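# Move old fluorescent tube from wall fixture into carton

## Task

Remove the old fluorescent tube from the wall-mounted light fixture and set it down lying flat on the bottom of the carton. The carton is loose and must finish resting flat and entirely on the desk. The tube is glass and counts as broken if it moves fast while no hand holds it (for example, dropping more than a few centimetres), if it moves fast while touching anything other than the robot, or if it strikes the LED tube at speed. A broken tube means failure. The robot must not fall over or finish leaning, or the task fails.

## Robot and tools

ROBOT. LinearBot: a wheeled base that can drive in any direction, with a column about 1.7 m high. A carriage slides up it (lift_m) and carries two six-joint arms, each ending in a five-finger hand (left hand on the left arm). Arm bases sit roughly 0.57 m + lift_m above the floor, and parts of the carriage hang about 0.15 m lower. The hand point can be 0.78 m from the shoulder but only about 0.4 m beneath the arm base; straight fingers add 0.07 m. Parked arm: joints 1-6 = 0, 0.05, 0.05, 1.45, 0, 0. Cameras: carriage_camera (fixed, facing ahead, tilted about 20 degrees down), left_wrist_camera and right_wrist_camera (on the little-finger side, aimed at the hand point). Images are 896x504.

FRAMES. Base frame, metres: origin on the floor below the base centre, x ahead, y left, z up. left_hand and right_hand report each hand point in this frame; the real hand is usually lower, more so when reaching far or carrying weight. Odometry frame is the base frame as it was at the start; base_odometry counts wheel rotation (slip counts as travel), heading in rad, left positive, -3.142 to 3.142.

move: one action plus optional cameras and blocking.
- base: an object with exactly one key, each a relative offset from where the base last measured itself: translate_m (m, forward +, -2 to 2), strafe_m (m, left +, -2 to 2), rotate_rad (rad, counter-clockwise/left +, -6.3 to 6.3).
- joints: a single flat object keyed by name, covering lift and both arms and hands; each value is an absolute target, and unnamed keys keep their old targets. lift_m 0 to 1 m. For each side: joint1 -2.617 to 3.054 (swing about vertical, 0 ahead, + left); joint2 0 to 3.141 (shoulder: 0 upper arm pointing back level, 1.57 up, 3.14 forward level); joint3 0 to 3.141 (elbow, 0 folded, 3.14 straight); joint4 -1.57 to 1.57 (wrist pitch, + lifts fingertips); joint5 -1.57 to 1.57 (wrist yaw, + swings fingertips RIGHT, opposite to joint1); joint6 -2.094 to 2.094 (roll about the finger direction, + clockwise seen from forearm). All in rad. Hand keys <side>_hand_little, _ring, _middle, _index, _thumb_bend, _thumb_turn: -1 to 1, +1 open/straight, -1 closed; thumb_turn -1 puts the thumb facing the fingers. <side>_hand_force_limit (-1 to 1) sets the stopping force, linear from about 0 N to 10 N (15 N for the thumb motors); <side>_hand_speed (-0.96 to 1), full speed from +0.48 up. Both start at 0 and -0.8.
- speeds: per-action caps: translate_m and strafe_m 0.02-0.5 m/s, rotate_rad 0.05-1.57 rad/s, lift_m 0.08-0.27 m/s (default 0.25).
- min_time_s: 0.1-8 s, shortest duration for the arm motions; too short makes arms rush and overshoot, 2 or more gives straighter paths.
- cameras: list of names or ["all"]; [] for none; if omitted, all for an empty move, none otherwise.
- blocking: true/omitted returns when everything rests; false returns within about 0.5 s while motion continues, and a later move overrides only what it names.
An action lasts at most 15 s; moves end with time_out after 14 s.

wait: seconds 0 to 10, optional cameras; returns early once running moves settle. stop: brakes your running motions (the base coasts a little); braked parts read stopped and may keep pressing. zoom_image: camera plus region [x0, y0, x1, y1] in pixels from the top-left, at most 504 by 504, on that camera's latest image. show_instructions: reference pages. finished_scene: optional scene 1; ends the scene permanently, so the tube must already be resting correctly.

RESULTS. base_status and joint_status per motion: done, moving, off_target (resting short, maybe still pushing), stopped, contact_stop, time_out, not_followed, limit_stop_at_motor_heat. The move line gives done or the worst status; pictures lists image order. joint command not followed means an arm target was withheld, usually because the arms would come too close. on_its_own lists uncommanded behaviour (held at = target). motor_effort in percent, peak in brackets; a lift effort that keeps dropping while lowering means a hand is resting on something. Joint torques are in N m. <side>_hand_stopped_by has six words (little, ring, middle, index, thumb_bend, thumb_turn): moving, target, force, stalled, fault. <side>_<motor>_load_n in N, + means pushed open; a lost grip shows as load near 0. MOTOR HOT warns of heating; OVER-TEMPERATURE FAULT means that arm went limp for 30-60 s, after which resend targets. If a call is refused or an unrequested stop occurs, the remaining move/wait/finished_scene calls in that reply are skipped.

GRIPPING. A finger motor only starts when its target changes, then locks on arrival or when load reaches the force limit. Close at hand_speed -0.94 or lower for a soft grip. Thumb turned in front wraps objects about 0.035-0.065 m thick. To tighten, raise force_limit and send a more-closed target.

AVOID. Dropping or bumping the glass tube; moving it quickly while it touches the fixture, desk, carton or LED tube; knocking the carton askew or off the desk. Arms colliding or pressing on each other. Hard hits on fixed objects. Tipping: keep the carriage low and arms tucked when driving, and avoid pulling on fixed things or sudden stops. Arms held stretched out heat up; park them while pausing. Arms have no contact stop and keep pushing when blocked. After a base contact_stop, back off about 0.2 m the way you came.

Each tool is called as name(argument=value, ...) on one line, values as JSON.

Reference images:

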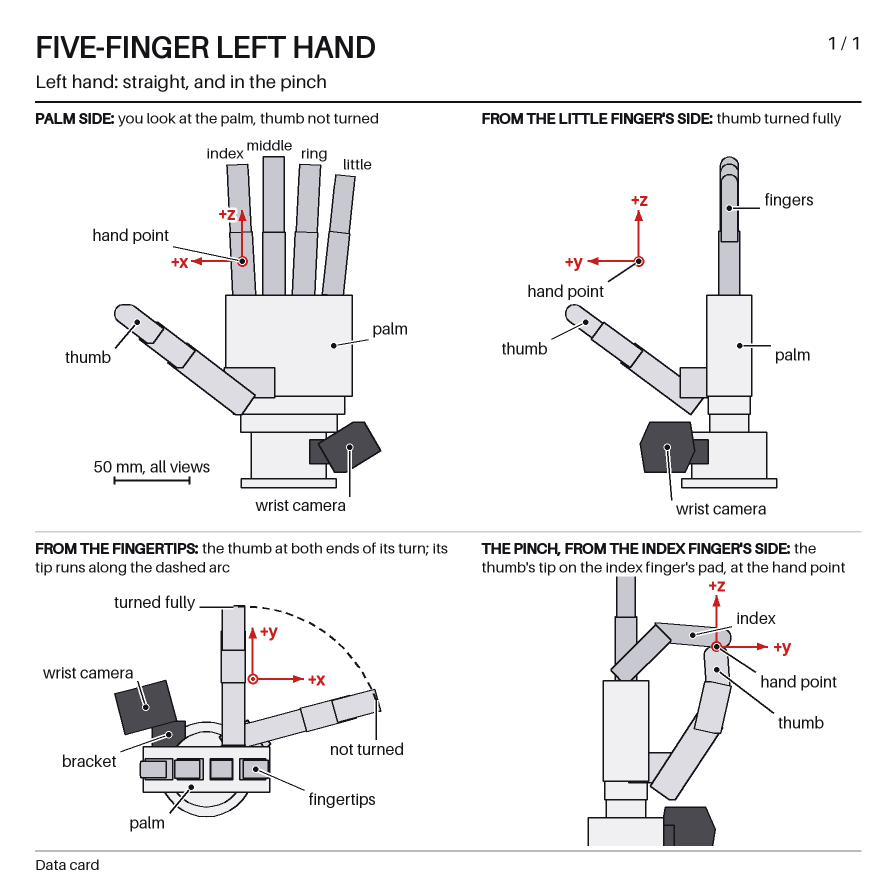

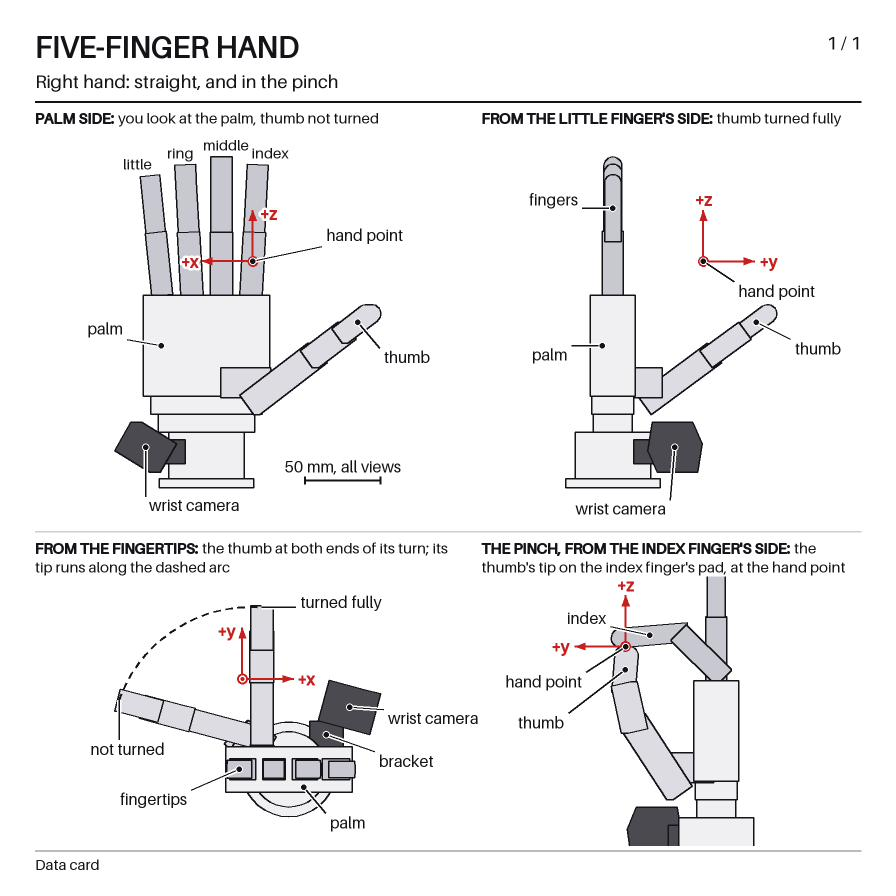

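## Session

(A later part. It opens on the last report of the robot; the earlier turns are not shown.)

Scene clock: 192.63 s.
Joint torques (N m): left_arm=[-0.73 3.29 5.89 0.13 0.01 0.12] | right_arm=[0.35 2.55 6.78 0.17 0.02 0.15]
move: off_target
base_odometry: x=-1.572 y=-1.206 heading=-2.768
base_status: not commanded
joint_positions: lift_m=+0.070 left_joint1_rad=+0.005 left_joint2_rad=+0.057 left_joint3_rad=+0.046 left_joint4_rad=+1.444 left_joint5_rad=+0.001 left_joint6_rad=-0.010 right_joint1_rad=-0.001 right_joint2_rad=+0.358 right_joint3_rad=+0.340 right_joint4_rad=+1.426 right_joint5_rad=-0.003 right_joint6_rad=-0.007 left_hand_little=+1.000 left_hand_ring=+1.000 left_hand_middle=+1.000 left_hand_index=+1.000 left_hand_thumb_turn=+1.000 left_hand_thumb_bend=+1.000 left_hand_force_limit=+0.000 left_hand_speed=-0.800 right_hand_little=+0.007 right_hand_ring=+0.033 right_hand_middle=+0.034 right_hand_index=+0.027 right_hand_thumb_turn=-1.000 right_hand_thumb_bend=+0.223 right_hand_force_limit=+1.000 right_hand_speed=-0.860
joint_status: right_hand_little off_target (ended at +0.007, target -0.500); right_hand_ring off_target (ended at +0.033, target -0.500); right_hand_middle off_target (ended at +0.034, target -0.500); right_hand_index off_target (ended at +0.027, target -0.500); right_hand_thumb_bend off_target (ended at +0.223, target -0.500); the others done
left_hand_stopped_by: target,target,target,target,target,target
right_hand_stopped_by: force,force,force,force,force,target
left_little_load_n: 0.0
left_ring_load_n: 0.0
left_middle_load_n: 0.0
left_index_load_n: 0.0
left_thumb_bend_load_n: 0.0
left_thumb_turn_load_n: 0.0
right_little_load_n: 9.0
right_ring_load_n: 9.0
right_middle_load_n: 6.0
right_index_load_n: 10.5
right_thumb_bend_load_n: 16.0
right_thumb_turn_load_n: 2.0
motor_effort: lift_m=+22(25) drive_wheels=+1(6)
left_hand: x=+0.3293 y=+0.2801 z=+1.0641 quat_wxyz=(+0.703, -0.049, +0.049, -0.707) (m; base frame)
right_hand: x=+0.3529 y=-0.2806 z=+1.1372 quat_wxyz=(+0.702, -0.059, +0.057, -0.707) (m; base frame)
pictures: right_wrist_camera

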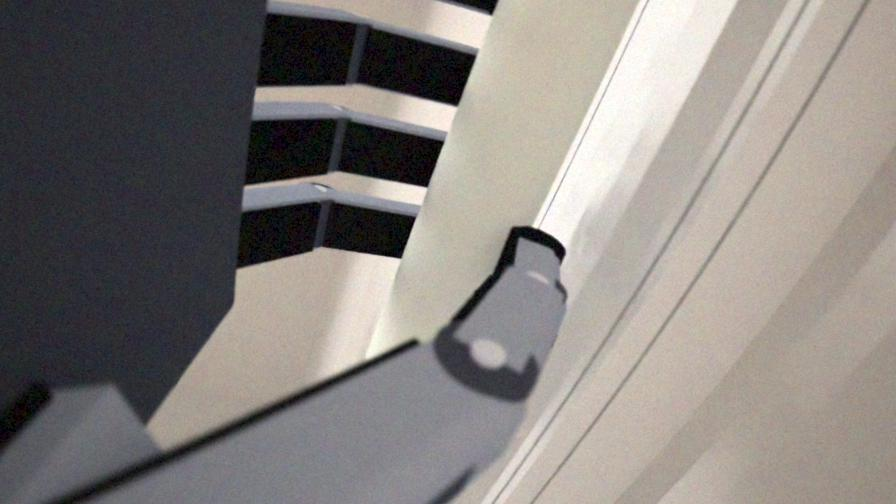

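move(joints={"right_joint2_rad": 0.214, "right_joint3_rad": 0.406, "right_joint4_rad": 1.105}, min_time_s=0.8)

move(joints={"right_joint2_rad": 0.098, "right_joint3_rad": 0.555, "right_joint4_rad": 0.665}, min_time_s=0.8)

move(joints={"right_joint2_rad": 0.09, "right_joint3_rad": 0.743, "right_joint4_rad": 0.29}, min_time_s=0.8)

move(joints={"right_joint2_rad": 0.136, "right_joint3_rad": 0.915, "right_joint4_rad": 0.025}, min_time_s=0.8)

move(joints={"right_hand_speed": -0.5, "right_hand_force_limit": 0.7, "right_hand_index": 0.55, "right_hand_middle": 0.55, "right_hand_ring": 0.55, "right_hand_little": 0.55, "right_hand_thumb_bend": 0.4})

move(base={"translate_m": -0.11}, speeds={"translate_m": 0.15}, cameras=["carriage_camera"])

zoom_image(camera="carriage_camera", region=[428, 30, 588, 110])

zoom_image(camera="carriage_camera", region=[428, 30, 508, 80])

Scene clock: 194.30 s.
Joint torques (N m): left_arm=[-0.64 3.23 5.94 0.15 0.06 0.12] | right_arm=[0.34 2.74 6.45 0.15 0.04 0.14]
move: done
base_odometry: x=-1.572 y=-1.206 heading=-2.768
base_status: not commanded
joint_positions: lift_m=+0.070 left_joint1_rad=+0.005 left_joint2_rad=+0.057 left_joint3_rad=+0.046 left_joint4_rad=+1.444 left_joint5_rad=+0.001 left_joint6_rad=-0.010 right_joint1_rad=-0.001 right_joint2_rad=+0.223 right_joint3_rad=+0.396 right_joint4_rad=+1.135 right_joint5_rad=-0.003 right_joint6_rad=-0.007 left_hand_little=+1.000 left_hand_ring=+1.000 left_hand_middle=+1.000 left_hand_index=+1.000 left_hand_thumb_turn=+1.000 left_hand_thumb_bend=+1.000 left_hand_force_limit=+0.000 left_hand_speed=-0.800 right_hand_little=+0.007 right_hand_ring=+0.033 right_hand_middle=+0.034 right_hand_index=+0.027 right_hand_thumb_turn=-1.000 right_hand_thumb_bend=+0.224 right_hand_force_limit=+1.000 right_hand_speed=-0.860
joint_status: all done
left_hand_stopped_by: target,target,target,target,target,target
right_hand_stopped_by: force,force,force,force,force,target
left_little_load_n: 0.0
left_ring_load_n: 0.0
left_middle_load_n: 0.0
left_index_load_n: -0.5
left_thumb_bend_load_n: 0.0
left_thumb_turn_load_n: 0.0
right_little_load_n: 7.5
right_ring_load_n: 7.5
right_middle_load_n: 4.5
right_index_load_n: 8.5
right_thumb_bend_load_n: 19.0
right_thumb_turn_load_n: 2.0
motor_effort: lift_m=+21(24) drive_wheels=+2(7)
left_hand: x=+0.3293 y=+0.2801 z=+1.0641 quat_wxyz=(+0.703, -0.049, +0.049, -0.707) (m; base frame)
right_hand: x=+0.3526 y=-0.2805 z=+1.1373 quat_wxyz=(+0.698, -0.094, +0.092, -0.704) (m; base frame)
pictures: none

Scene clock: 195.50 s.
Joint torques (N m): left_arm=[-0.51 3.26 5.75 0.12 0.05 0.12] | right_arm=[0.32 3.66 6.46 0.45 0.05 0.17]
move: done
base_odometry: x=-1.572 y=-1.206 heading=-2.768
base_status: not commanded
joint_positions: lift_m=+0.070 left_joint1_rad=+0.005 left_joint2_rad=+0.057 left_joint3_rad=+0.046 left_joint4_rad=+1.444 left_joint5_rad=+0.001 left_joint6_rad=-0.010 right_joint1_rad=-0.001 right_joint2_rad=+0.104 right_joint3_rad=+0.539 right_joint4_rad=+0.704 right_joint5_rad=-0.005 right_joint6_rad=-0.008 left_hand_little=+1.000 left_hand_ring=+1.000 left_hand_middle=+1.000 left_hand_index=+1.000 left_hand_thumb_turn=+1.000 left_hand_thumb_bend=+1.000 left_hand_force_limit=+0.000 left_hand_speed=-0.800 right_hand_little=+0.007 right_hand_ring=+0.033 right_hand_middle=+0.034 right_hand_index=+0.027 right_hand_thumb_turn=-1.000 right_hand_thumb_bend=+0.224 right_hand_force_limit=+1.000 right_hand_speed=-0.860
joint_status: all done
left_hand_stopped_by: target,target,target,target,target,target
right_hand_stopped_by: force,force,force,force,force,target
left_little_load_n: 0.0
left_ring_load_n: 0.0
left_middle_load_n: 0.0
left_index_load_n: 0.5
left_thumb_bend_load_n: 0.0
left_thumb_turn_load_n: 0.0
right_little_load_n: 8.5
right_ring_load_n: 8.5
right_middle_load_n: 3.5
right_index_load_n: 7.0
right_thumb_bend_load_n: 19.5
right_thumb_turn_load_n: 1.5
motor_effort: lift_m=+23(25) drive_wheels=+5(8)
left_hand: x=+0.3293 y=+0.2801 z=+1.0641 quat_wxyz=(+0.703, -0.049, +0.049, -0.707) (m; base frame)
right_hand: x=+0.3523 y=-0.2802 z=+1.1378 quat_wxyz=(+0.688, -0.154, +0.149, -0.693) (m; base frame)
pictures: none

Scene clock: 196.67 s.
Joint torques (N m): left_arm=[-0.7 3.12 5.79 0.12 0.07 0.14] | right_arm=[0.25 4.75 5.94 0.83 0.07 0.2]
move: done
base_odometry: x=-1.572 y=-1.206 heading=-2.768
base_status: not commanded
joint_positions: lift_m=+0.070 left_joint1_rad=+0.005 left_joint2_rad=+0.057 left_joint3_rad=+0.046 left_joint4_rad=+1.444 left_joint5_rad=+0.001 left_joint6_rad=-0.010 right_joint1_rad=-0.001 right_joint2_rad=+0.089 right_joint3_rad=+0.727 right_joint4_rad=+0.329 right_joint5_rad=-0.007 right_joint6_rad=-0.014 left_hand_little=+1.000 left_hand_ring=+1.000 left_hand_middle=+1.000 left_hand_index=+1.000 left_hand_thumb_turn=+1.000 left_hand_thumb_bend=+1.000 left_hand_force_limit=+0.000 left_hand_speed=-0.800 right_hand_little=+0.007 right_hand_ring=+0.033 right_hand_middle=+0.034 right_hand_index=+0.027 right_hand_thumb_turn=-1.000 right_hand_thumb_bend=+0.225 right_hand_force_limit=+1.000 right_hand_speed=-0.860
joint_status: all done
left_hand_stopped_by: target,target,target,target,target,target
right_hand_stopped_by: force,force,force,force,force,target
left_little_load_n: 0.0
left_ring_load_n: 0.0
left_middle_load_n: -0.5
left_index_load_n: 0.0
left_thumb_bend_load_n: 0.0
left_thumb_turn_load_n: 0.0
right_little_load_n: 9.5
right_ring_load_n: 9.0
right_middle_load_n: 4.0
right_index_load_n: 6.0
right_thumb_bend_load_n: 20.0
right_thumb_turn_load_n: 1.5
motor_effort: lift_m=+22(24) drive_wheels=+3(6)
left_hand: x=+0.3293 y=+0.2801 z=+1.0641 quat_wxyz=(+0.703, -0.049, +0.049, -0.707) (m; base frame)
right_hand: x=+0.3512 y=-0.2802 z=+1.1383 quat_wxyz=(+0.671, -0.214, +0.207, -0.679) (m; base frame)
pictures: none

Scene clock: 197.77 s.
Joint torques (N m): left_arm=[-0.68 3.29 5.9 0.13 0.03 0.12] | right_arm=[0.31 5.41 6.15 1.09 0.09 0.26]
move: off_target
base_odometry: x=-1.572 y=-1.206 heading=-2.768
base_status: not commanded
joint_positions: lift_m=+0.070 left_joint1_rad=+0.005 left_joint2_rad=+0.057 left_joint3_rad=+0.046 left_joint4_rad=+1.444 left_joint5_rad=+0.001 left_joint6_rad=-0.010 right_joint1_rad=-0.001 right_joint2_rad=+0.131 right_joint3_rad=+0.894 right_joint4_rad=+0.068 right_joint5_rad=-0.008 right_joint6_rad=-0.017 left_hand_little=+1.000 left_hand_ring=+1.000 left_hand_middle=+1.000 left_hand_index=+1.000 left_hand_thumb_turn=+1.000 left_hand_thumb_bend=+1.000 left_hand_force_limit=+0.000 left_hand_speed=-0.800 right_hand_little=+0.007 right_hand_ring=+0.033 right_hand_middle=+0.034 right_hand_index=+0.027 right_hand_thumb_turn=-1.000 right_hand_thumb_bend=+0.225 right_hand_force_limit=+1.000 right_hand_speed=-0.860
joint_status: right_joint4_rad off_target (ended at +0.068, target +0.025); the others done
left_hand_stopped_by: target,target,target,target,target,target
right_hand_stopped_by: force,force,force,force,force,target
left_little_load_n: 0.0
left_ring_load_n: 0.0
left_middle_load_n: 0.0
left_index_load_n: 0.0
left_thumb_bend_load_n: 0.0
left_thumb_turn_load_n: 0.0
right_little_load_n: 10.5
right_ring_load_n: 9.5
right_middle_load_n: 4.0
right_index_load_n: 5.5
right_thumb_bend_load_n: 20.5
right_thumb_turn_load_n: 1.0
motor_effort: lift_m=+23(25) drive_wheels=+3(6)
left_hand: x=+0.3293 y=+0.2801 z=+1.0641 quat_wxyz=(+0.703, -0.049, +0.049, -0.707) (m; base frame)
right_hand: x=+0.3503 y=-0.2803 z=+1.1387 quat_wxyz=(+0.654, -0.260, +0.251, -0.664) (m; base frame)
pictures: none

Scene clock: 198.63 s.
Joint torques (N m): left_arm=[-0.64 3.22 5.68 0.2 0.06 0.1] | right_arm=[0.31 5.38 6.05 1.49 0.08 0.18]
move: done
base_odometry: x=-1.572 y=-1.206 heading=-2.768
base_status: not commanded
joint_positions: lift_m=+0.070 left_joint1_rad=+0.005 left_joint2_rad=+0.057 left_joint3_rad=+0.046 left_joint4_rad=+1.444 left_joint5_rad=+0.001 left_joint6_rad=-0.010 right_joint1_rad=-0.001 right_joint2_rad=+0.131 right_joint3_rad=+0.896 right_joint4_rad=+0.032 right_joint5_rad=-0.007 right_joint6_rad=-0.011 left_hand_little=+1.000 left_hand_ring=+1.000 left_hand_middle=+1.000 left_hand_index=+1.000 left_hand_thumb_turn=+1.000 left_hand_thumb_bend=+1.000 left_hand_force_limit=+0.000 left_hand_speed=-0.800 right_hand_little=+0.550 right_hand_ring=+0.550 right_hand_middle=+0.550 right_hand_index=+0.550 right_hand_thumb_turn=-1.000 right_hand_thumb_bend=+0.400 right_hand_force_limit=+0.700 right_hand_speed=-0.500
joint_status: all done
left_hand_stopped_by: target,target,target,target,target,target
right_hand_stopped_by: target,target,target,target,target,target
left_little_load_n: 0.0
left_ring_load_n: 0.0
left_middle_load_n: 0.0
left_index_load_n: 0.0
left_thumb_bend_load_n: 0.0
left_thumb_turn_load_n: 0.0
right_little_load_n: 0.0
right_ring_load_n: 0.0
right_middle_load_n: 0.0
right_index_load_n: 0.0
right_thumb_bend_load_n: 0.0
right_thumb_turn_load_n: 0.0
motor_effort: lift_m=+24(24) drive_wheels=+3(12)
left_hand: x=+0.3293 y=+0.2801 z=+1.0641 quat_wxyz=(+0.703, -0.049, +0.049, -0.707) (m; base frame)
right_hand: x=+0.3552 y=-0.2800 z=+1.1311 quat_wxyz=(+0.652, -0.271, +0.263, -0.658) (m; base frame)
pictures: none

Scene clock: 200.27 s.
Joint torques (N m): left_arm=[-0.72 3.11 5.86 0.19 0.04 0.13] | right_arm=[0.34 5.38 5.86 1.61 0.07 0.19]
move: done
base_odometry: x=-1.470 y=-1.165 heading=-2.768
base_status: done
joint_positions: lift_m=+0.070 left_joint1_rad=+0.005 left_joint2_rad=+0.057 left_joint3_rad=+0.046 left_joint4_rad=+1.444 left_joint5_rad=+0.001 left_joint6_rad=-0.010 right_joint1_rad=-0.001 right_joint2_rad=+0.131 right_joint3_rad=+0.897 right_joint4_rad=+0.025 right_joint5_rad=-0.006 right_joint6_rad=-0.011 left_hand_little=+1.000 left_hand_ring=+1.000 left_hand_middle=+1.000 left_hand_index=+1.000 left_hand_thumb_turn=+1.000 left_hand_thumb_bend=+1.000 left_hand_force_limit=+0.000 left_hand_speed=-0.800 right_hand_little=+0.550 right_hand_ring=+0.550 right_hand_middle=+0.550 right_hand_index=+0.550 right_hand_thumb_turn=-1.000 right_hand_thumb_bend=+0.400 right_hand_force_limit=+0.700 right_hand_speed=-0.500
joint_status: not commanded
left_hand_stopped_by: target,target,target,target,target,target
right_hand_stopped_by: target,target,target,target,target,target
left_little_load_n: 0.0
left_ring_load_n: 0.0
left_middle_load_n: 0.0
left_index_load_n: 0.0
left_thumb_bend_load_n: 0.0
left_thumb_turn_load_n: 0.0
right_little_load_n: 0.0
right_ring_load_n: 0.0
right_middle_load_n: 0.0
right_index_load_n: 0.0
right_thumb_bend_load_n: 0.0
right_thumb_turn_load_n: 0.0
motor_effort: lift_m=+22(24) drive_wheels=-4(22)
left_hand: x=+0.3293 y=+0.2801 z=+1.0641 quat_wxyz=(+0.703, -0.049, +0.049, -0.707) (m; base frame)
right_hand: x=+0.3559 y=-0.2802 z=+1.1299 quat_wxyz=(+0.651, -0.272, +0.266, -0.657) (m; base frame)
pictures: carriage_camera

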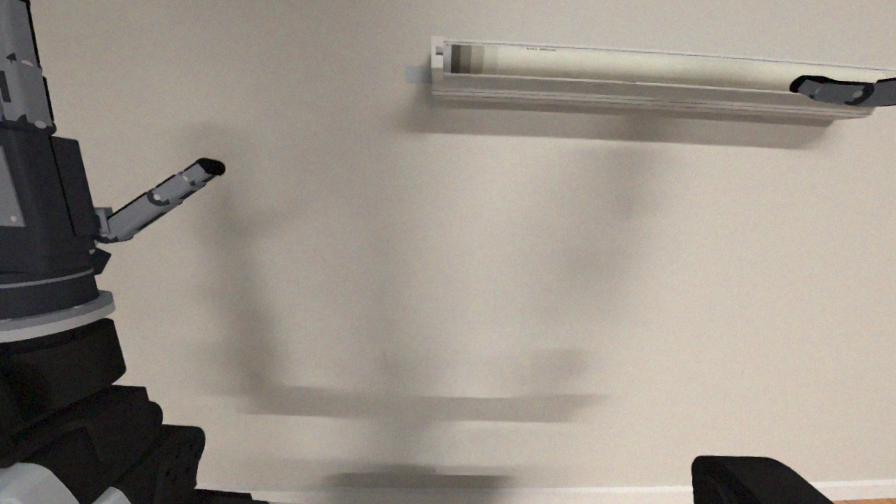

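Scaled by 3.150.

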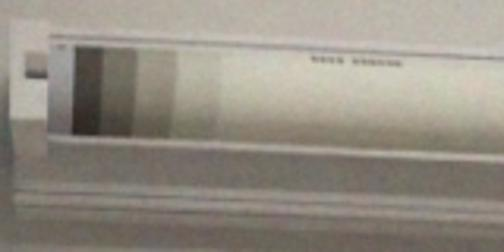

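Scaled by 6.300.

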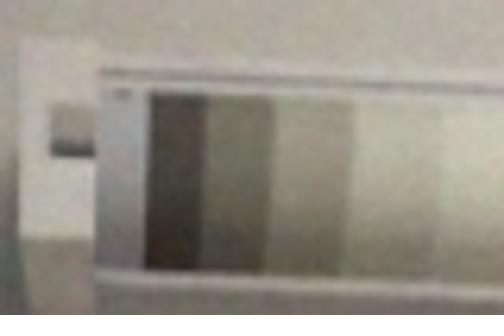

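move(joints={"right_joint2_rad": 0.39, "right_joint3_rad": 0.30, "right_joint4_rad": 1.47}, min_time_s=1.2)

move(base={"translate_m": 0.111}, joints={"right_joint2_rad": 0.352, "right_joint3_rad": 0.352, "right_joint4_rad": 1.42, "right_hand_index": 0.4, "right_hand_middle": 0.4, "right_hand_ring": 0.4, "right_hand_little": 0.4}, speeds={"translate_m": 0.12}, cameras=["right_wrist_camera"])

Scene clock: 202.37 s.
Joint torques (N m): left_arm=[-0.51 3.4 5.98 0.17 0.04 0.1] | right_arm=[0.28 4.21 4.72 0.4 0.06 0.19]
move: done
base_odometry: x=-1.470 y=-1.165 heading=-2.768
base_status: not commanded
joint_positions: lift_m=+0.070 left_joint1_rad=+0.005 left_joint2_rad=+0.057 left_joint3_rad=+0.046 left_joint4_rad=+1.444 left_joint5_rad=+0.001 left_joint6_rad=-0.010 right_joint1_rad=-0.001 right_joint2_rad=+0.376 right_joint3_rad=+0.309 right_joint4_rad=+1.456 right_joint5_rad=-0.006 right_joint6_rad=-0.011 left_hand_little=+1.000 left_hand_ring=+1.000 left_hand_middle=+1.000 left_hand_index=+1.000 left_hand_thumb_turn=+1.000 left_hand_thumb_bend=+1.000 left_hand_force_limit=+0.000 left_hand_speed=-0.800 right_hand_little=+0.550 right_hand_ring=+0.550 right_hand_middle=+0.550 right_hand_index=+0.550 right_hand_thumb_turn=-1.000 right_hand_thumb_bend=+0.400 right_hand_force_limit=+0.700 right_hand_speed=-0.500
joint_status: all done
left_hand_stopped_by: target,target,target,target,target,target
right_hand_stopped_by: target,target,target,target,target,target
left_little_load_n: 0.0
left_ring_load_n: 0.0
left_middle_load_n: 0.0
left_index_load_n: 0.0
left_thumb_bend_load_n: 0.0
left_thumb_turn_load_n: 0.0
right_little_load_n: -0.5
right_ring_load_n: 0.0
right_middle_load_n: 0.0
right_index_load_n: 0.0
right_thumb_bend_load_n: 0.0
right_thumb_turn_load_n: 0.0
motor_effort: lift_m=+22(26) drive_wheels=-6(9)
left_hand: x=+0.3293 y=+0.2801 z=+1.0641 quat_wxyz=(+0.703, -0.049, +0.049, -0.707) (m; base frame)
right_hand: x=+0.3616 y=-0.2803 z=+1.1277 quat_wxyz=(+0.700, -0.066, +0.062, -0.708) (m; base frame)
pictures: none

Scene clock: 204.07 s.
Joint torques (N m): left_arm=[-0.55 3.18 5.9 0.2 -0.01 0.1] | right_arm=[0.31 2.67 7.61 0.18 0.05 0.18]
move: done
base_odometry: x=-1.573 y=-1.205 heading=-2.768
base_status: done
joint_positions: lift_m=+0.070 left_joint1_rad=+0.005 left_joint2_rad=+0.057 left_joint3_rad=+0.046 left_joint4_rad=+1.444 left_joint5_rad=+0.001 left_joint6_rad=-0.010 right_joint1_rad=-0.001 right_joint2_rad=+0.355 right_joint3_rad=+0.330 right_joint4_rad=+1.426 right_joint5_rad=-0.005 right_joint6_rad=-0.010 left_hand_little=+1.000 left_hand_ring=+1.000 left_hand_middle=+1.000 left_hand_index=+1.000 left_hand_thumb_turn=+1.000 left_hand_thumb_bend=+1.000 left_hand_force_limit=+0.000 left_hand_speed=-0.800 right_hand_little=+0.400 right_hand_ring=+0.400 right_hand_middle=+0.400 right_hand_index=+0.400 right_hand_thumb_turn=-1.000 right_hand_thumb_bend=+0.400 right_hand_force_limit=+0.700 right_hand_speed=-0.500
joint_status: all done
left_hand_stopped_by: target,target,target,target,target,target
right_hand_stopped_by: target,target,target,target,target,target
left_little_load_n: 0.0
left_ring_load_n: 0.0
left_middle_load_n: 0.0
left_index_load_n: 0.0
left_thumb_bend_load_n: 0.0
left_thumb_turn_load_n: 0.0
right_little_load_n: 0.0
right_ring_load_n: -0.5
right_middle_load_n: 0.0
right_index_load_n: 0.0
right_thumb_bend_load_n: 0.0
right_thumb_turn_load_n: 0.0
motor_effort: lift_m=+22(26) drive_wheels=-10(20)
left_hand: x=+0.3293 y=+0.2801 z=+1.0641 quat_wxyz=(+0.703, -0.049, +0.049, -0.707) (m; base frame)
right_hand: x=+0.3548 y=-0.2803 z=+1.1340 quat_wxyz=(+0.701, -0.062, +0.058, -0.708) (m; base frame)
pictures: right_wrist_camera

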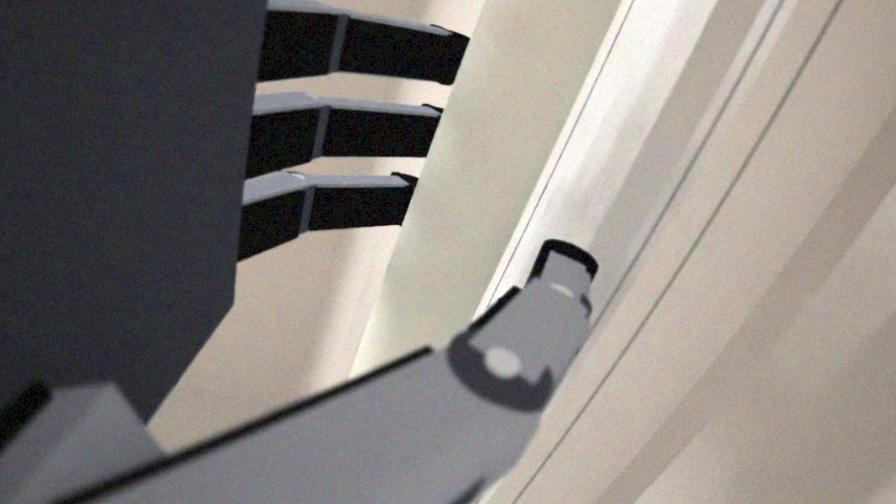

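move(joints={"right_hand_speed": -0.86, "right_hand_force_limit": -0.8, "right_hand_index": -0.3, "right_hand_middle": -0.3, "right_hand_ring": -0.3, "right_hand_little": -0.3, "right_hand_thumb_bend": 0.3})

move(joints={"right_hand_thumb_bend": -0.3})

move(joints={"right_hand_force_limit": 1.0, "right_hand_thumb_bend": -0.5, "right_hand_index": -0.5, "right_hand_middle": -0.5, "right_hand_ring": -0.5, "right_hand_little": -0.5}, cameras=["right_wrist_camera"])

Scene clock: 206.23 s.
Joint torques (N m): left_arm=[-0.57 3.11 6.04 0.1 0.05 0.12] | right_arm=[0.31 2.76 7.3 0.14 0.04 0.18]
move: off_target
base_odometry: x=-1.573 y=-1.205 heading=-2.768
base_status: not commanded
joint_positions: lift_m=+0.070 left_joint1_rad=+0.005 left_joint2_rad=+0.057 left_joint3_rad=+0.046 left_joint4_rad=+1.444 left_joint5_rad=+0.001 left_joint6_rad=-0.010 right_joint1_rad=-0.001 right_joint2_rad=+0.355 right_joint3_rad=+0.335 right_joint4_rad=+1.427 right_joint5_rad=-0.004 right_joint6_rad=-0.010 left_hand_little=+1.000 left_hand_ring=+1.000 left_hand_middle=+1.000 left_hand_index=+1.000 left_hand_thumb_turn=+1.000 left_hand_thumb_bend=+1.000 left_hand_force_limit=+0.000 left_hand_speed=-0.800 right_hand_little=+0.025 right_hand_ring=+0.065 right_hand_middle=+0.065 right_hand_index=+0.090 right_hand_thumb_turn=-1.000 right_hand_thumb_bend=+0.300 right_hand_force_limit=-0.800 right_hand_speed=-0.860
joint_status: right_hand_little off_target (ended at +0.025, target -0.300); right_hand_ring off_target (ended at +0.065, target -0.300); right_hand_middle off_target (ended at +0.065, target -0.300); right_hand_index off_target (ended at +0.090, target -0.300); the others done
left_hand_stopped_by: target,target,target,target,target,target
right_hand_stopped_by: force,force,force,force,target,target
left_little_load_n: 0.0
left_ring_load_n: 0.0
left_middle_load_n: 0.0
left_index_load_n: 0.0
left_thumb_bend_load_n: 0.0
left_thumb_turn_load_n: -0.5
right_little_load_n: 0.5
right_ring_load_n: 0.0
right_middle_load_n: 0.0
right_index_load_n: -0.5
right_thumb_bend_load_n: 0.0
right_thumb_turn_load_n: 0.0
motor_effort: lift_m=+22(24) drive_wheels=-8(13)
left_hand: x=+0.3293 y=+0.2801 z=+1.0641 quat_wxyz=(+0.703, -0.049, +0.049, -0.707) (m; base frame)
right_hand: x=+0.3530 y=-0.2804 z=+1.1359 quat_wxyz=(+0.701, -0.060, +0.056, -0.708) (m; base frame)
pictures: none

Scene clock: 208.87 s.
Joint torques (N m): left_arm=[-0.62 3.37 5.83 0.21 0.01 0.16] | right_arm=[0.31 2.82 7.32 0.16 0.03 0.18]
move: off_target
base_odometry: x=-1.573 y=-1.205 heading=-2.768
base_status: not commanded
joint_positions: lift_m=+0.070 left_joint1_rad=+0.005 left_joint2_rad=+0.057 left_joint3_rad=+0.046 left_joint4_rad=+1.444 left_joint5_rad=+0.001 left_joint6_rad=-0.010 right_joint1_rad=-0.001 right_joint2_rad=+0.355 right_joint3_rad=+0.335 right_joint4_rad=+1.427 right_joint5_rad=-0.004 right_joint6_rad=-0.010 left_hand_little=+1.000 left_hand_ring=+1.000 left_hand_middle=+1.000 left_hand_index=+1.000 left_hand_thumb_turn=+1.000 left_hand_thumb_bend=+1.000 left_hand_force_limit=+0.000 left_hand_speed=-0.800 right_hand_little=+0.025 right_hand_ring=+0.065 right_hand_middle=+0.065 right_hand_index=+0.090 right_hand_thumb_turn=-1.000 right_hand_thumb_bend=+0.262 right_hand_force_limit=-0.800 right_hand_speed=-0.860
joint_status: right_hand_thumb_bend off_target (ended at +0.262, target -0.300)
left_hand_stopped_by: target,target,target,target,target,target
right_hand_stopped_by: force,force,force,force,force,target
left_little_load_n: 0.0
left_ring_load_n: 0.0
left_middle_load_n: 0.0
left_index_load_n: 0.0
left_thumb_bend_load_n: 0.0
left_thumb_turn_load_n: 0.0
right_little_load_n: 2.0
right_ring_load_n: 0.0
right_middle_load_n: 0.0
right_index_load_n: 0.0
right_thumb_bend_load_n: 1.5
right_thumb_turn_load_n: 0.5
motor_effort: lift_m=+21(25) drive_wheels=-11(13)
left_hand: x=+0.3293 y=+0.2801 z=+1.0641 quat_wxyz=(+0.703, -0.049, +0.049, -0.707) (m; base frame)
right_hand: x=+0.3530 y=-0.2804 z=+1.1359 quat_wxyz=(+0.701, -0.060, +0.056, -0.708) (m; base frame)
pictures: none

Scene clock: 209.90 s.
Joint torques (N m): left_arm=[-0.46 3.26 5.81 0.21 0.05 0.12] | right_arm=[0.29 2.8 6.61 0.12 0.06 0.22]
move: off_target
base_odometry: x=-1.573 y=-1.205 heading=-2.768
base_status: not commanded
joint_positions: lift_m=+0.070 left_joint1_rad=+0.005 left_joint2_rad=+0.057 left_joint3_rad=+0.046 left_joint4_rad=+1.444 left_joint5_rad=+0.001 left_joint6_rad=-0.010 right_joint1_rad=-0.001 right_joint2_rad=+0.355 right_joint3_rad=+0.342 right_joint4_rad=+1.427 right_joint5_rad=-0.006 right_joint6_rad=-0.015 left_hand_little=+1.000 left_hand_ring=+1.000 left_hand_middle=+1.000 left_hand_index=+1.000 left_hand_thumb_turn=+1.000 left_hand_thumb_bend=+1.000 left_hand_force_limit=+0.000 left_hand_speed=-0.800 right_hand_little=-0.036 right_hand_ring=+0.009 right_hand_middle=+0.017 right_hand_index=+0.007 right_hand_thumb_turn=-1.000 right_hand_thumb_bend=+0.255 right_hand_force_limit=+1.000 right_hand_speed=-0.860
joint_status: right_hand_little off_target (ended at -0.036, target -0.500); right_hand_ring off_target (ended at +0.009, target -0.500); right_hand_middle off_target (ended at +0.017, target -0.500); right_hand_index off_target (ended at +0.007, target -0.500); right_hand_thumb_bend off_target (ended at +0.255, target -0.500); the others done
left_hand_stopped_by: target,target,target,target,target,target
right_hand_stopped_by: force,force,force,force,force,target
left_little_load_n: 0.0
left_ring_load_n: 0.0
left_middle_load_n: 0.0
left_index_load_n: 0.0
left_thumb_bend_load_n: 0.0
left_thumb_turn_load_n: 0.0
right_little_load_n: 9.5
right_ring_load_n: 8.5
right_middle_load_n: 4.0
right_index_load_n: 10.5
right_thumb_bend_load_n: 21.0
right_thumb_turn_load_n: 3.5
motor_effort: lift_m=+23(25) drive_wheels=-9(14)
left_hand: x=+0.3293 y=+0.2801 z=+1.0641 quat_wxyz=(+0.703, -0.049, +0.049, -0.707) (m; base frame)
right_hand: x=+0.3510 y=-0.2805 z=+1.1382 quat_wxyz=(+0.699, -0.058, +0.053, -0.711) (m; base frame)
pictures: right_wrist_camera

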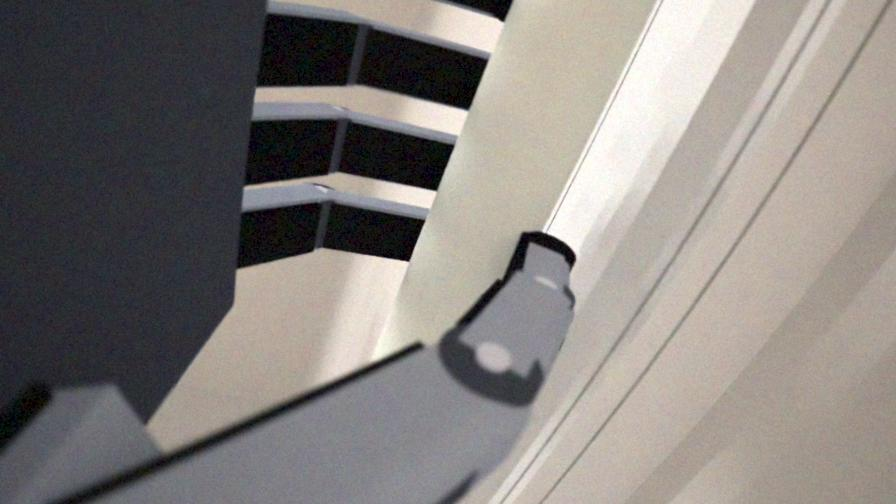

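move(joints={"right_joint2_rad": 0.214, "right_joint3_rad": 0.404, "right_joint4_rad": 1.1}, min_time_s=0.8)

move(joints={"right_joint2_rad": 0.098, "right_joint3_rad": 0.553, "right_joint4_rad": 0.66}, min_time_s=0.8)

move(joints={"right_joint2_rad": 0.09, "right_joint3_rad": 0.741, "right_joint4_rad": 0.285}, min_time_s=0.8)

move(joints={"right_joint2_rad": 0.136, "right_joint3_rad": 0.911, "right_joint4_rad": 0.02}, min_time_s=0.8)

move(joints={"right_joint2_rad": 0.204, "right_joint3_rad": 1.07, "right_joint4_rad": -0.195}, min_time_s=0.8, cameras=["right_wrist_camera", "carriage_camera"])

Scene clock: 211.50 s.
Joint torques (N m): left_arm=[-0.58 3.32 5.86 0.16 0.09 0.11] | right_arm=[0.34 2.74 6.2 0.04 0.05 0.24]
move: done
base_odometry: x=-1.573 y=-1.205 heading=-2.768
base_status: not commanded
joint_positions: lift_m=+0.070 left_joint1_rad=+0.005 left_joint2_rad=+0.057 left_joint3_rad=+0.046 left_joint4_rad=+1.444 left_joint5_rad=+0.001 left_joint6_rad=-0.010 right_joint1_rad=-0.001 right_joint2_rad=+0.223 right_joint3_rad=+0.396 right_joint4_rad=+1.138 right_joint5_rad=-0.006 right_joint6_rad=-0.015 left_hand_little=+1.000 left_hand_ring=+1.000 left_hand_middle=+1.000 left_hand_index=+1.000 left_hand_thumb_turn=+1.000 left_hand_thumb_bend=+1.000 left_hand_force_limit=+0.000 left_hand_speed=-0.800 right_hand_little=-0.036 right_hand_ring=+0.009 right_hand_middle=+0.017 right_hand_index=+0.007 right_hand_thumb_turn=-1.000 right_hand_thumb_bend=+0.255 right_hand_force_limit=+1.000 right_hand_speed=-0.860
joint_status: all done
left_hand_stopped_by: target,target,target,target,target,target
right_hand_stopped_by: force,force,force,force,force,target
left_little_load_n: 0.0
left_ring_load_n: 0.0
left_middle_load_n: 0.0
left_index_load_n: 0.0
left_thumb_bend_load_n: 0.0
left_thumb_turn_load_n: 0.0
right_little_load_n: 10.5
right_ring_load_n: 9.0
right_middle_load_n: 3.5
right_index_load_n: 9.5
right_thumb_bend_load_n: 22.0
right_thumb_turn_load_n: 2.5
motor_effort: lift_m=+21(24) drive_wheels=-10(12)
left_hand: x=+0.3293 y=+0.2801 z=+1.0641 quat_wxyz=(+0.703, -0.049, +0.049, -0.707) (m; base frame)
right_hand: x=+0.3520 y=-0.2805 z=+1.1377 quat_wxyz=(+0.696, -0.094, +0.089, -0.707) (m; base frame)
pictures: none

Scene clock: 212.70 s.
Joint torques (N m): left_arm=[-0.7 3.3 6.12 0.2 0.04 0.14] | right_arm=[0.32 3.66 6.15 0.29 0.06 0.24]
move: off_target
base_odometry: x=-1.573 y=-1.205 heading=-2.768
base_status: not commanded
joint_positions: lift_m=+0.070 left_joint1_rad=+0.005 left_joint2_rad=+0.057 left_joint3_rad=+0.046 left_joint4_rad=+1.444 left_joint5_rad=+0.001 left_joint6_rad=-0.010 right_joint1_rad=-0.001 right_joint2_rad=+0.104 right_joint3_rad=+0.541 right_joint4_rad=+0.709 right_joint5_rad=-0.006 right_joint6_rad=-0.016 left_hand_little=+1.000 left_hand_ring=+1.000 left_hand_middle=+1.000 left_hand_index=+1.000 left_hand_thumb_turn=+1.000 left_hand_thumb_bend=+1.000 left_hand_force_limit=+0.000 left_hand_speed=-0.800 right_hand_little=-0.035 right_hand_ring=+0.009 right_hand_middle=+0.017 right_hand_index=+0.007 right_hand_thumb_turn=-1.000 right_hand_thumb_bend=+0.255 right_hand_force_limit=+1.000 right_hand_speed=-0.860
joint_status: right_joint4_rad off_target (ended at +0.710, target +0.660); the others done
left_hand_stopped_by: target,target,target,target,target,target
right_hand_stopped_by: force,force,force,force,force,target
left_little_load_n: 0.0
left_ring_load_n: 0.0
left_middle_load_n: 0.0
left_index_load_n: 0.0
left_thumb_bend_load_n: 0.0
left_thumb_turn_load_n: 0.0
right_little_load_n: 11.5
right_ring_load_n: 9.5
right_middle_load_n: 2.5
right_index_load_n: 8.0
right_thumb_bend_load_n: 22.5
right_thumb_turn_load_n: 2.0
motor_effort: lift_m=+22(27) drive_wheels=-7(11)
left_hand: x=+0.3293 y=+0.2801 z=+1.0641 quat_wxyz=(+0.703, -0.049, +0.049, -0.707) (m; base frame)
right_hand: x=+0.3506 y=-0.2804 z=+1.1391 quat_wxyz=(+0.686, -0.152, +0.146, -0.697) (m; base frame)
pictures: none

Scene clock: 213.87 s.
Joint torques (N m): left_arm=[-0.51 3.37 5.82 0.15 0.09 0.1] | right_arm=[0.36 4.68 5.74 0.69 0.08 0.31]
move: off_target
base_odometry: x=-1.573 y=-1.205 heading=-2.768
base_status: not commanded
joint_positions: lift_m=+0.070 left_joint1_rad=+0.005 left_joint2_rad=+0.057 left_joint3_rad=+0.046 left_joint4_rad=+1.444 left_joint5_rad=+0.001 left_joint6_rad=-0.010 right_joint1_rad=-0.001 right_joint2_rad=+0.090 right_joint3_rad=+0.728 right_joint4_rad=+0.336 right_joint5_rad=-0.009 right_joint6_rad=-0.023 left_hand_little=+1.000 left_hand_ring=+1.000 left_hand_middle=+1.000 left_hand_index=+1.000 left_hand_thumb_turn=+1.000 left_hand_thumb_bend=+1.000 left_hand_force_limit=+0.000 left_hand_speed=-0.800 right_hand_little=-0.035 right_hand_ring=+0.009 right_hand_middle=+0.017 right_hand_index=+0.007 right_hand_thumb_turn=-1.000 right_hand_thumb_bend=+0.255 right_hand_force_limit=+1.000 right_hand_speed=-0.860
joint_status: right_joint4_rad off_target (ended at +0.336, target +0.285); the others done
left_hand_stopped_by: target,target,target,target,target,target
right_hand_stopped_by: force,force,force,force,force,target
left_little_load_n: 0.0
left_ring_load_n: 0.0
left_middle_load_n: 0.0
left_index_load_n: 0.0
left_thumb_bend_load_n: 0.0
left_thumb_turn_load_n: 0.0
right_little_load_n: 12.5
right_ring_load_n: 10.5
right_middle_load_n: 2.5
right_index_load_n: 7.0
right_thumb_bend_load_n: 22.5
right_thumb_turn_load_n: 2.0
motor_effort: lift_m=+22(24) drive_wheels=-8(13)
left_hand: x=+0.3293 y=+0.2801 z=+1.0641 quat_wxyz=(+0.703, -0.049, +0.049, -0.707) (m; base frame)
right_hand: x=+0.3500 y=-0.2804 z=+1.1397 quat_wxyz=(+0.668, -0.213, +0.203, -0.683) (m; base frame)
pictures: none

Scene clock: 214.97 s.
Joint torques (N m): left_arm=[-0.73 3.43 6.04 0.16 -0.01 0.09] | right_arm=[0.38 5.45 5.86 0.83 0.11 0.39]
move: off_target
base_odometry: x=-1.573 y=-1.205 heading=-2.768
base_status: not commanded
joint_positions: lift_m=+0.070 left_joint1_rad=+0.005 left_joint2_rad=+0.057 left_joint3_rad=+0.046 left_joint4_rad=+1.444 left_joint5_rad=+0.001 left_joint6_rad=-0.010 right_joint1_rad=-0.001 right_joint2_rad=+0.131 right_joint3_rad=+0.893 right_joint4_rad=+0.080 right_joint5_rad=-0.011 right_joint6_rad=-0.030 left_hand_little=+1.000 left_hand_ring=+1.000 left_hand_middle=+1.000 left_hand_index=+1.000 left_hand_thumb_turn=+1.000 left_hand_thumb_bend=+1.000 left_hand_force_limit=+0.000 left_hand_speed=-0.800 right_hand_little=-0.035 right_hand_ring=+0.009 right_hand_middle=+0.017 right_hand_index=+0.007 right_hand_thumb_turn=-1.000 right_hand_thumb_bend=+0.256 right_hand_force_limit=+1.000 right_hand_speed=-0.860
joint_status: right_joint4_rad off_target (ended at +0.081, target +0.020); the others done
left_hand_stopped_by: target,target,target,target,target,target
right_hand_stopped_by: force,force,force,force,force,target
left_little_load_n: 0.0
left_ring_load_n: 0.0
left_middle_load_n: 0.0
left_index_load_n: 0.0
left_thumb_bend_load_n: 0.0
left_thumb_turn_load_n: 0.0
right_little_load_n: 11.0
right_ring_load_n: 10.0
right_middle_load_n: 2.0
right_index_load_n: 5.5
right_thumb_bend_load_n: 23.5
right_thumb_turn_load_n: 2.5
motor_effort: lift_m=+22(24) drive_wheels=-9(12)
left_hand: x=+0.3293 y=+0.2801 z=+1.0641 quat_wxyz=(+0.703, -0.049, +0.049, -0.707) (m; base frame)
right_hand: x=+0.3493 y=-0.2805 z=+1.1405 quat_wxyz=(+0.651, -0.259, +0.245, -0.670) (m; base frame)
pictures: none

Scene clock: 216.07 s.
Joint torques (N m): left_arm=[-0.64 3.17 6 0.15 0.05 0.13] | right_arm=[0.32 5.67 5.79 1.04 0.15 0.56]
move: off_target
base_odometry: x=-1.573 y=-1.205 heading=-2.768
base_status: not commanded
joint_positions: lift_m=+0.070 left_joint1_rad=+0.005 left_joint2_rad=+0.057 left_joint3_rad=+0.046 left_joint4_rad=+1.444 left_joint5_rad=+0.001 left_joint6_rad=-0.010 right_joint1_rad=-0.001 right_joint2_rad=+0.199 right_joint3_rad=+1.050 right_joint4_rad=-0.132 right_joint5_rad=-0.015 right_joint6_rad=-0.046 left_hand_little=+1.000 left_hand_ring=+1.000 left_hand_middle=+1.000 left_hand_index=+1.000 left_hand_thumb_turn=+1.000 left_hand_thumb_bend=+1.000 left_hand_force_limit=+0.000 left_hand_speed=-0.800 right_hand_little=-0.035 right_hand_ring=+0.009 right_hand_middle=+0.016 right_hand_index=+0.007 right_hand_thumb_turn=-1.000 right_hand_thumb_bend=+0.256 right_hand_force_limit=+1.000 right_hand_speed=-0.860
joint_status: right_joint4_rad off_target (ended at -0.132, target -0.195); the others done
left_hand_stopped_by: target,target,target,target,target,target
right_hand_stopped_by: force,force,force,force,force,target
left_little_load_n: 0.0
left_ring_load_n: 0.0
left_middle_load_n: 0.0
left_index_load_n: 0.0
left_thumb_bend_load_n: 0.0
left_thumb_turn_load_n: 0.0
right_little_load_n: 9.0
right_ring_load_n: 6.5
right_middle_load_n: 0.0
right_index_load_n: 4.0
right_thumb_bend_load_n: 21.0
right_thumb_turn_load_n: 5.0
motor_effort: lift_m=+22(24) drive_wheels=-8(13)
left_hand: x=+0.3293 y=+0.2801 z=+1.0641 quat_wxyz=(+0.703, -0.049, +0.049, -0.707) (m; base frame)
right_hand: x=+0.3506 y=-0.2806 z=+1.1404 quat_wxyz=(+0.631, -0.303, +0.281, -0.657) (m; base frame)
pictures: carriage_camera, right_wrist_camera

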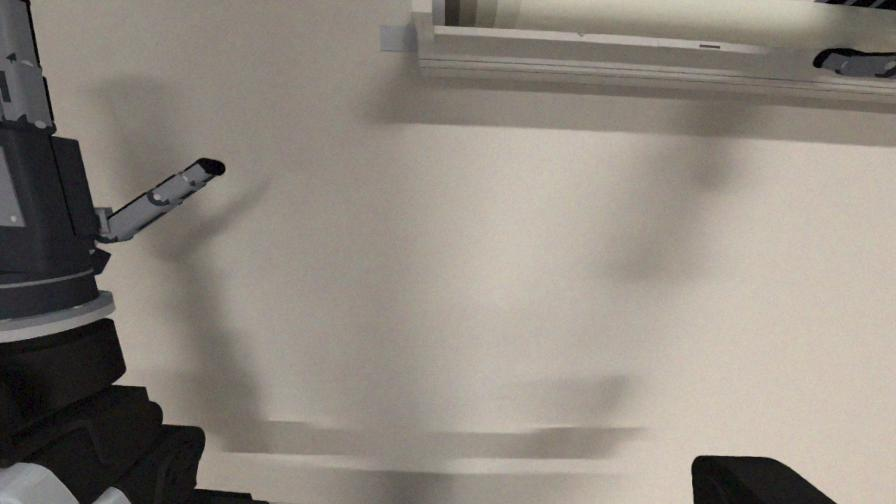

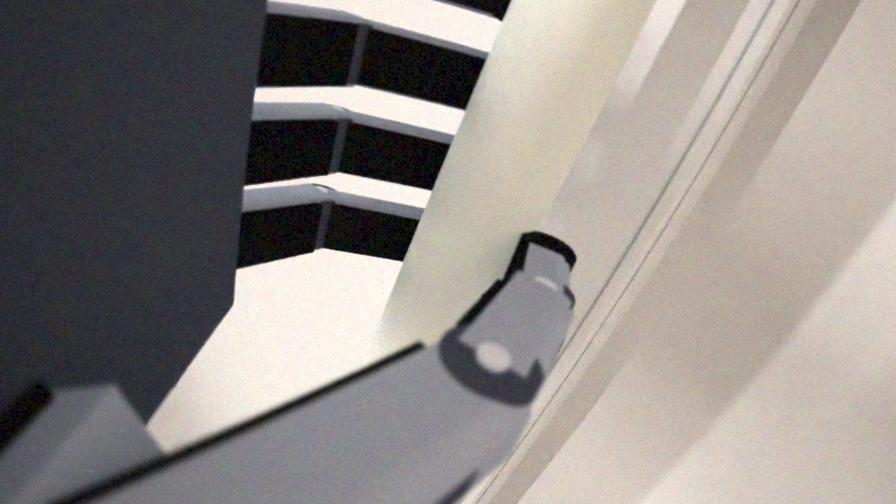

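move(joints={"right_hand_speed": -0.5, "right_hand_force_limit": 0.7, "right_hand_index": 0.55, "right_hand_middle": 0.55, "right_hand_ring": 0.55, "right_hand_little": 0.55, "right_hand_thumb_bend": 0.4})

move(base={"translate_m": -0.12}, speeds={"translate_m": 0.15}, cameras=["carriage_camera"])

zoom_image(camera="carriage_camera", region=[428, 30, 508, 80])

move(joints={"lift_m": 0.4}, cameras=["carriage_camera"])

Scene clock: 217.17 s.
Joint torques (N m): left_arm=[-0.49 3.22 6.11 0.14 0.03 0.11] | right_arm=[0.29 5.93 4.96 1.77 0.09 0.21]
move: done
base_odometry: x=-1.573 y=-1.205 heading=-2.768
base_status: not commanded
joint_positions: lift_m=+0.070 left_joint1_rad=+0.005 left_joint2_rad=+0.057 left_joint3_rad=+0.046 left_joint4_rad=+1.444 left_joint5_rad=+0.001 left_joint6_rad=-0.010 right_joint1_rad=-0.001 right_joint2_rad=+0.196 right_joint3_rad=+1.058 right_joint4_rad=-0.188 right_joint5_rad=-0.009 right_joint6_rad=-0.011 left_hand_little=+1.000 left_hand_ring=+1.000 left_hand_middle=+1.000 left_hand_index=+1.000 left_hand_thumb_turn=+1.000 left_hand_thumb_bend=+1.000 left_hand_force_limit=+0.000 left_hand_speed=-0.800 right_hand_little=+0.550 right_hand_ring=+0.550 right_hand_middle=+0.550 right_hand_index=+0.550 right_hand_thumb_turn=-1.000 right_hand_thumb_bend=+0.400 right_hand_force_limit=+0.700 right_hand_speed=-0.500
joint_status: all done
left_hand_stopped_by: target,target,target,target,target,target
right_hand_stopped_by: target,target,target,target,target,target
left_little_load_n: 0.0
left_ring_load_n: 0.0
left_middle_load_n: -0.5
left_index_load_n: -0.5
left_thumb_bend_load_n: 0.5
left_thumb_turn_load_n: 0.0
right_little_load_n: -0.5
right_ring_load_n: -0.5
right_middle_load_n: 0.0
right_index_load_n: 0.0
right_thumb_bend_load_n: 0.0
right_thumb_turn_load_n: 0.0
on_its_own: right_joint4_rad moved -0.056 to your old target -0.195
motor_effort: lift_m=+23(24) drive_wheels=-11(12)
left_hand: x=+0.3293 y=+0.2801 z=+1.0641 quat_wxyz=(+0.703, -0.049, +0.049, -0.707) (m; base frame)
right_hand: x=+0.3529 y=-0.2796 z=+1.1308 quat_wxyz=(+0.635, -0.311, +0.302, -0.640) (m; base frame)
pictures: none

Scene clock: 218.87 s.
Joint torques (N m): left_arm=[-0.51 3.41 5.97 0.16 0.05 0.12] | right_arm=[0.32 6.11 4.85 1.85 0.06 0.18]
move: done
base_odometry: x=-1.462 y=-1.161 heading=-2.768
base_status: done
joint_positions: lift_m=+0.070 left_joint1_rad=+0.005 left_joint2_rad=+0.057 left_joint3_rad=+0.046 left_joint4_rad=+1.443 left_joint5_rad=+0.001 left_joint6_rad=-0.010 right_joint1_rad=-0.001 right_joint2_rad=+0.196 right_joint3_rad=+1.058 right_joint4_rad=-0.196 right_joint5_rad=-0.007 right_joint6_rad=-0.011 left_hand_little=+1.000 left_hand_ring=+1.000 left_hand_middle=+1.000 left_hand_index=+1.000 left_hand_thumb_turn=+1.000 left_hand_thumb_bend=+1.000 left_hand_force_limit=+0.000 left_hand_speed=-0.800 right_hand_little=+0.550 right_hand_ring=+0.550 right_hand_middle=+0.550 right_hand_index=+0.550 right_hand_thumb_turn=-1.000 right_hand_thumb_bend=+0.400 right_hand_force_limit=+0.700 right_hand_speed=-0.500
joint_status: not commanded
left_hand_stopped_by: target,target,target,target,target,target
right_hand_stopped_by: target,target,target,target,target,target
left_little_load_n: 0.0
left_ring_load_n: 0.0
left_middle_load_n: 0.0
left_index_load_n: 0.0
left_thumb_bend_load_n: 0.0
left_thumb_turn_load_n: 0.0
right_little_load_n: 0.0
right_ring_load_n: 0.0
right_middle_load_n: 0.0
right_index_load_n: 0.0
right_thumb_bend_load_n: 0.0
right_thumb_turn_load_n: 0.0
motor_effort: lift_m=+23(26) drive_wheels=-7(20)
left_hand: x=+0.3294 y=+0.2801 z=+1.0641 quat_wxyz=(+0.703, -0.049, +0.049, -0.707) (m; base frame)
right_hand: x=+0.3539 y=-0.2800 z=+1.1290 quat_wxyz=(+0.633, -0.312, +0.305, -0.639) (m; base frame)
pictures: carriage_camera

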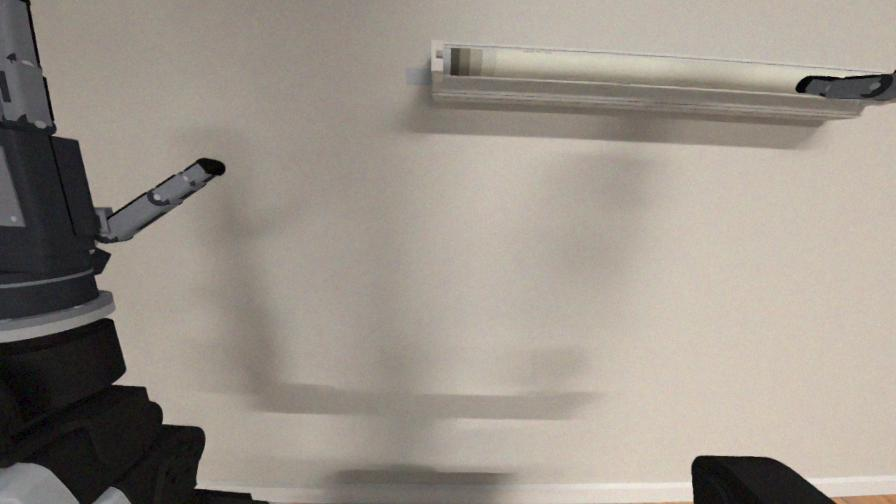

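Scaled by 6.300.

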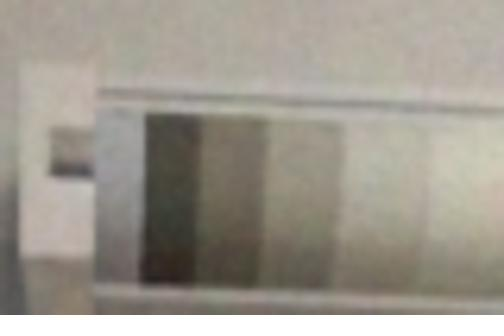

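Scene clock: 220.73 s.
Joint torques (N m): left_arm=[-0.68 3.25 6.01 0.09 0.04 0.13] | right_arm=[0.31 5.91 5.04 1.88 0.07 0.16]
move: done
base_odometry: x=-1.462 y=-1.161 heading=-2.768
base_status: not commanded
joint_positions: lift_m=+0.400 left_joint1_rad=+0.005 left_joint2_rad=+0.057 left_joint3_rad=+0.046 left_joint4_rad=+1.443 left_joint5_rad=+0.001 left_joint6_rad=-0.010 right_joint1_rad=-0.001 right_joint2_rad=+0.196 right_joint3_rad=+1.058 right_joint4_rad=-0.197 right_joint5_rad=-0.007 right_joint6_rad=-0.010 left_hand_little=+1.000 left_hand_ring=+1.000 left_hand_middle=+1.000 left_hand_index=+1.000 left_hand_thumb_turn=+1.000 left_hand_thumb_bend=+1.000 left_hand_force_limit=+0.000 left_hand_speed=-0.800 right_hand_little=+0.550 right_hand_ring=+0.550 right_hand_middle=+0.550 right_hand_index=+0.550 right_hand_thumb_turn=-1.000 right_hand_thumb_bend=+0.400 right_hand_force_limit=+0.700 right_hand_speed=-0.500
joint_status: all done
left_hand_stopped_by: target,target,target,target,target,target
right_hand_stopped_by: target,target,target,target,target,target
left_little_load_n: 0.0
left_ring_load_n: 0.5
left_middle_load_n: 0.0
left_index_load_n: 0.0
left_thumb_bend_load_n: 0.0
left_thumb_turn_load_n: 0.0
right_little_load_n: 0.0
right_ring_load_n: 0.0
right_middle_load_n: 0.0
right_index_load_n: 0.0
right_thumb_bend_load_n: 0.0
right_thumb_turn_load_n: 0.0
motor_effort: lift_m=+22(29) drive_wheels=-4(9)
left_hand: x=+0.3294 y=+0.2801 z=+1.3941 quat_wxyz=(+0.703, -0.049, +0.049, -0.707) (m; base frame)
right_hand: x=+0.3541 y=-0.2800 z=+1.4585 quat_wxyz=(+0.633, -0.313, +0.306, -0.638) (m; base frame)
pictures: carriage_camera

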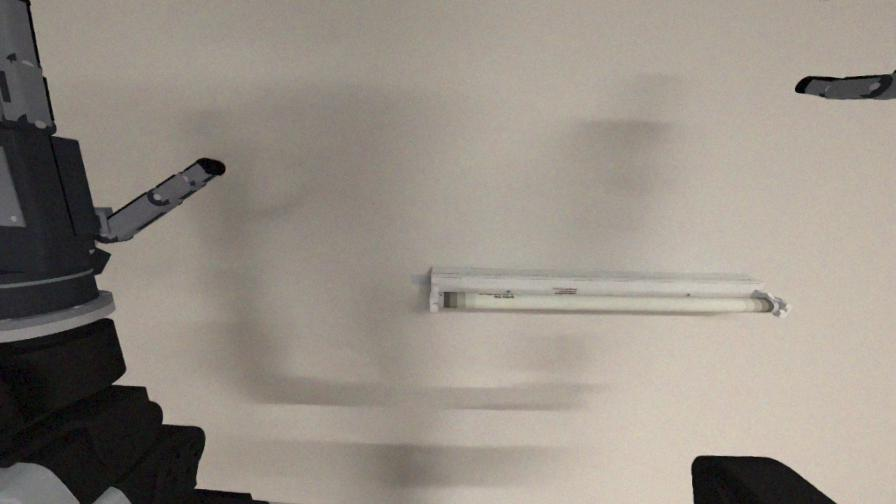

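zoom_image(camera="carriage_camera", region=[420, 260, 540, 320])

zoom_image(camera="carriage_camera", region=[700, 260, 820, 320])

Scaled by 4.200.

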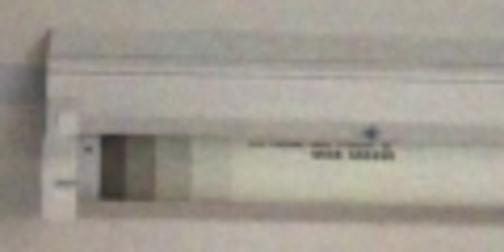

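Scaled by 4.200.

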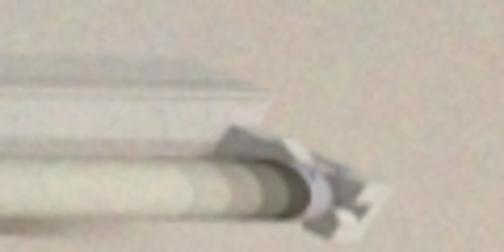

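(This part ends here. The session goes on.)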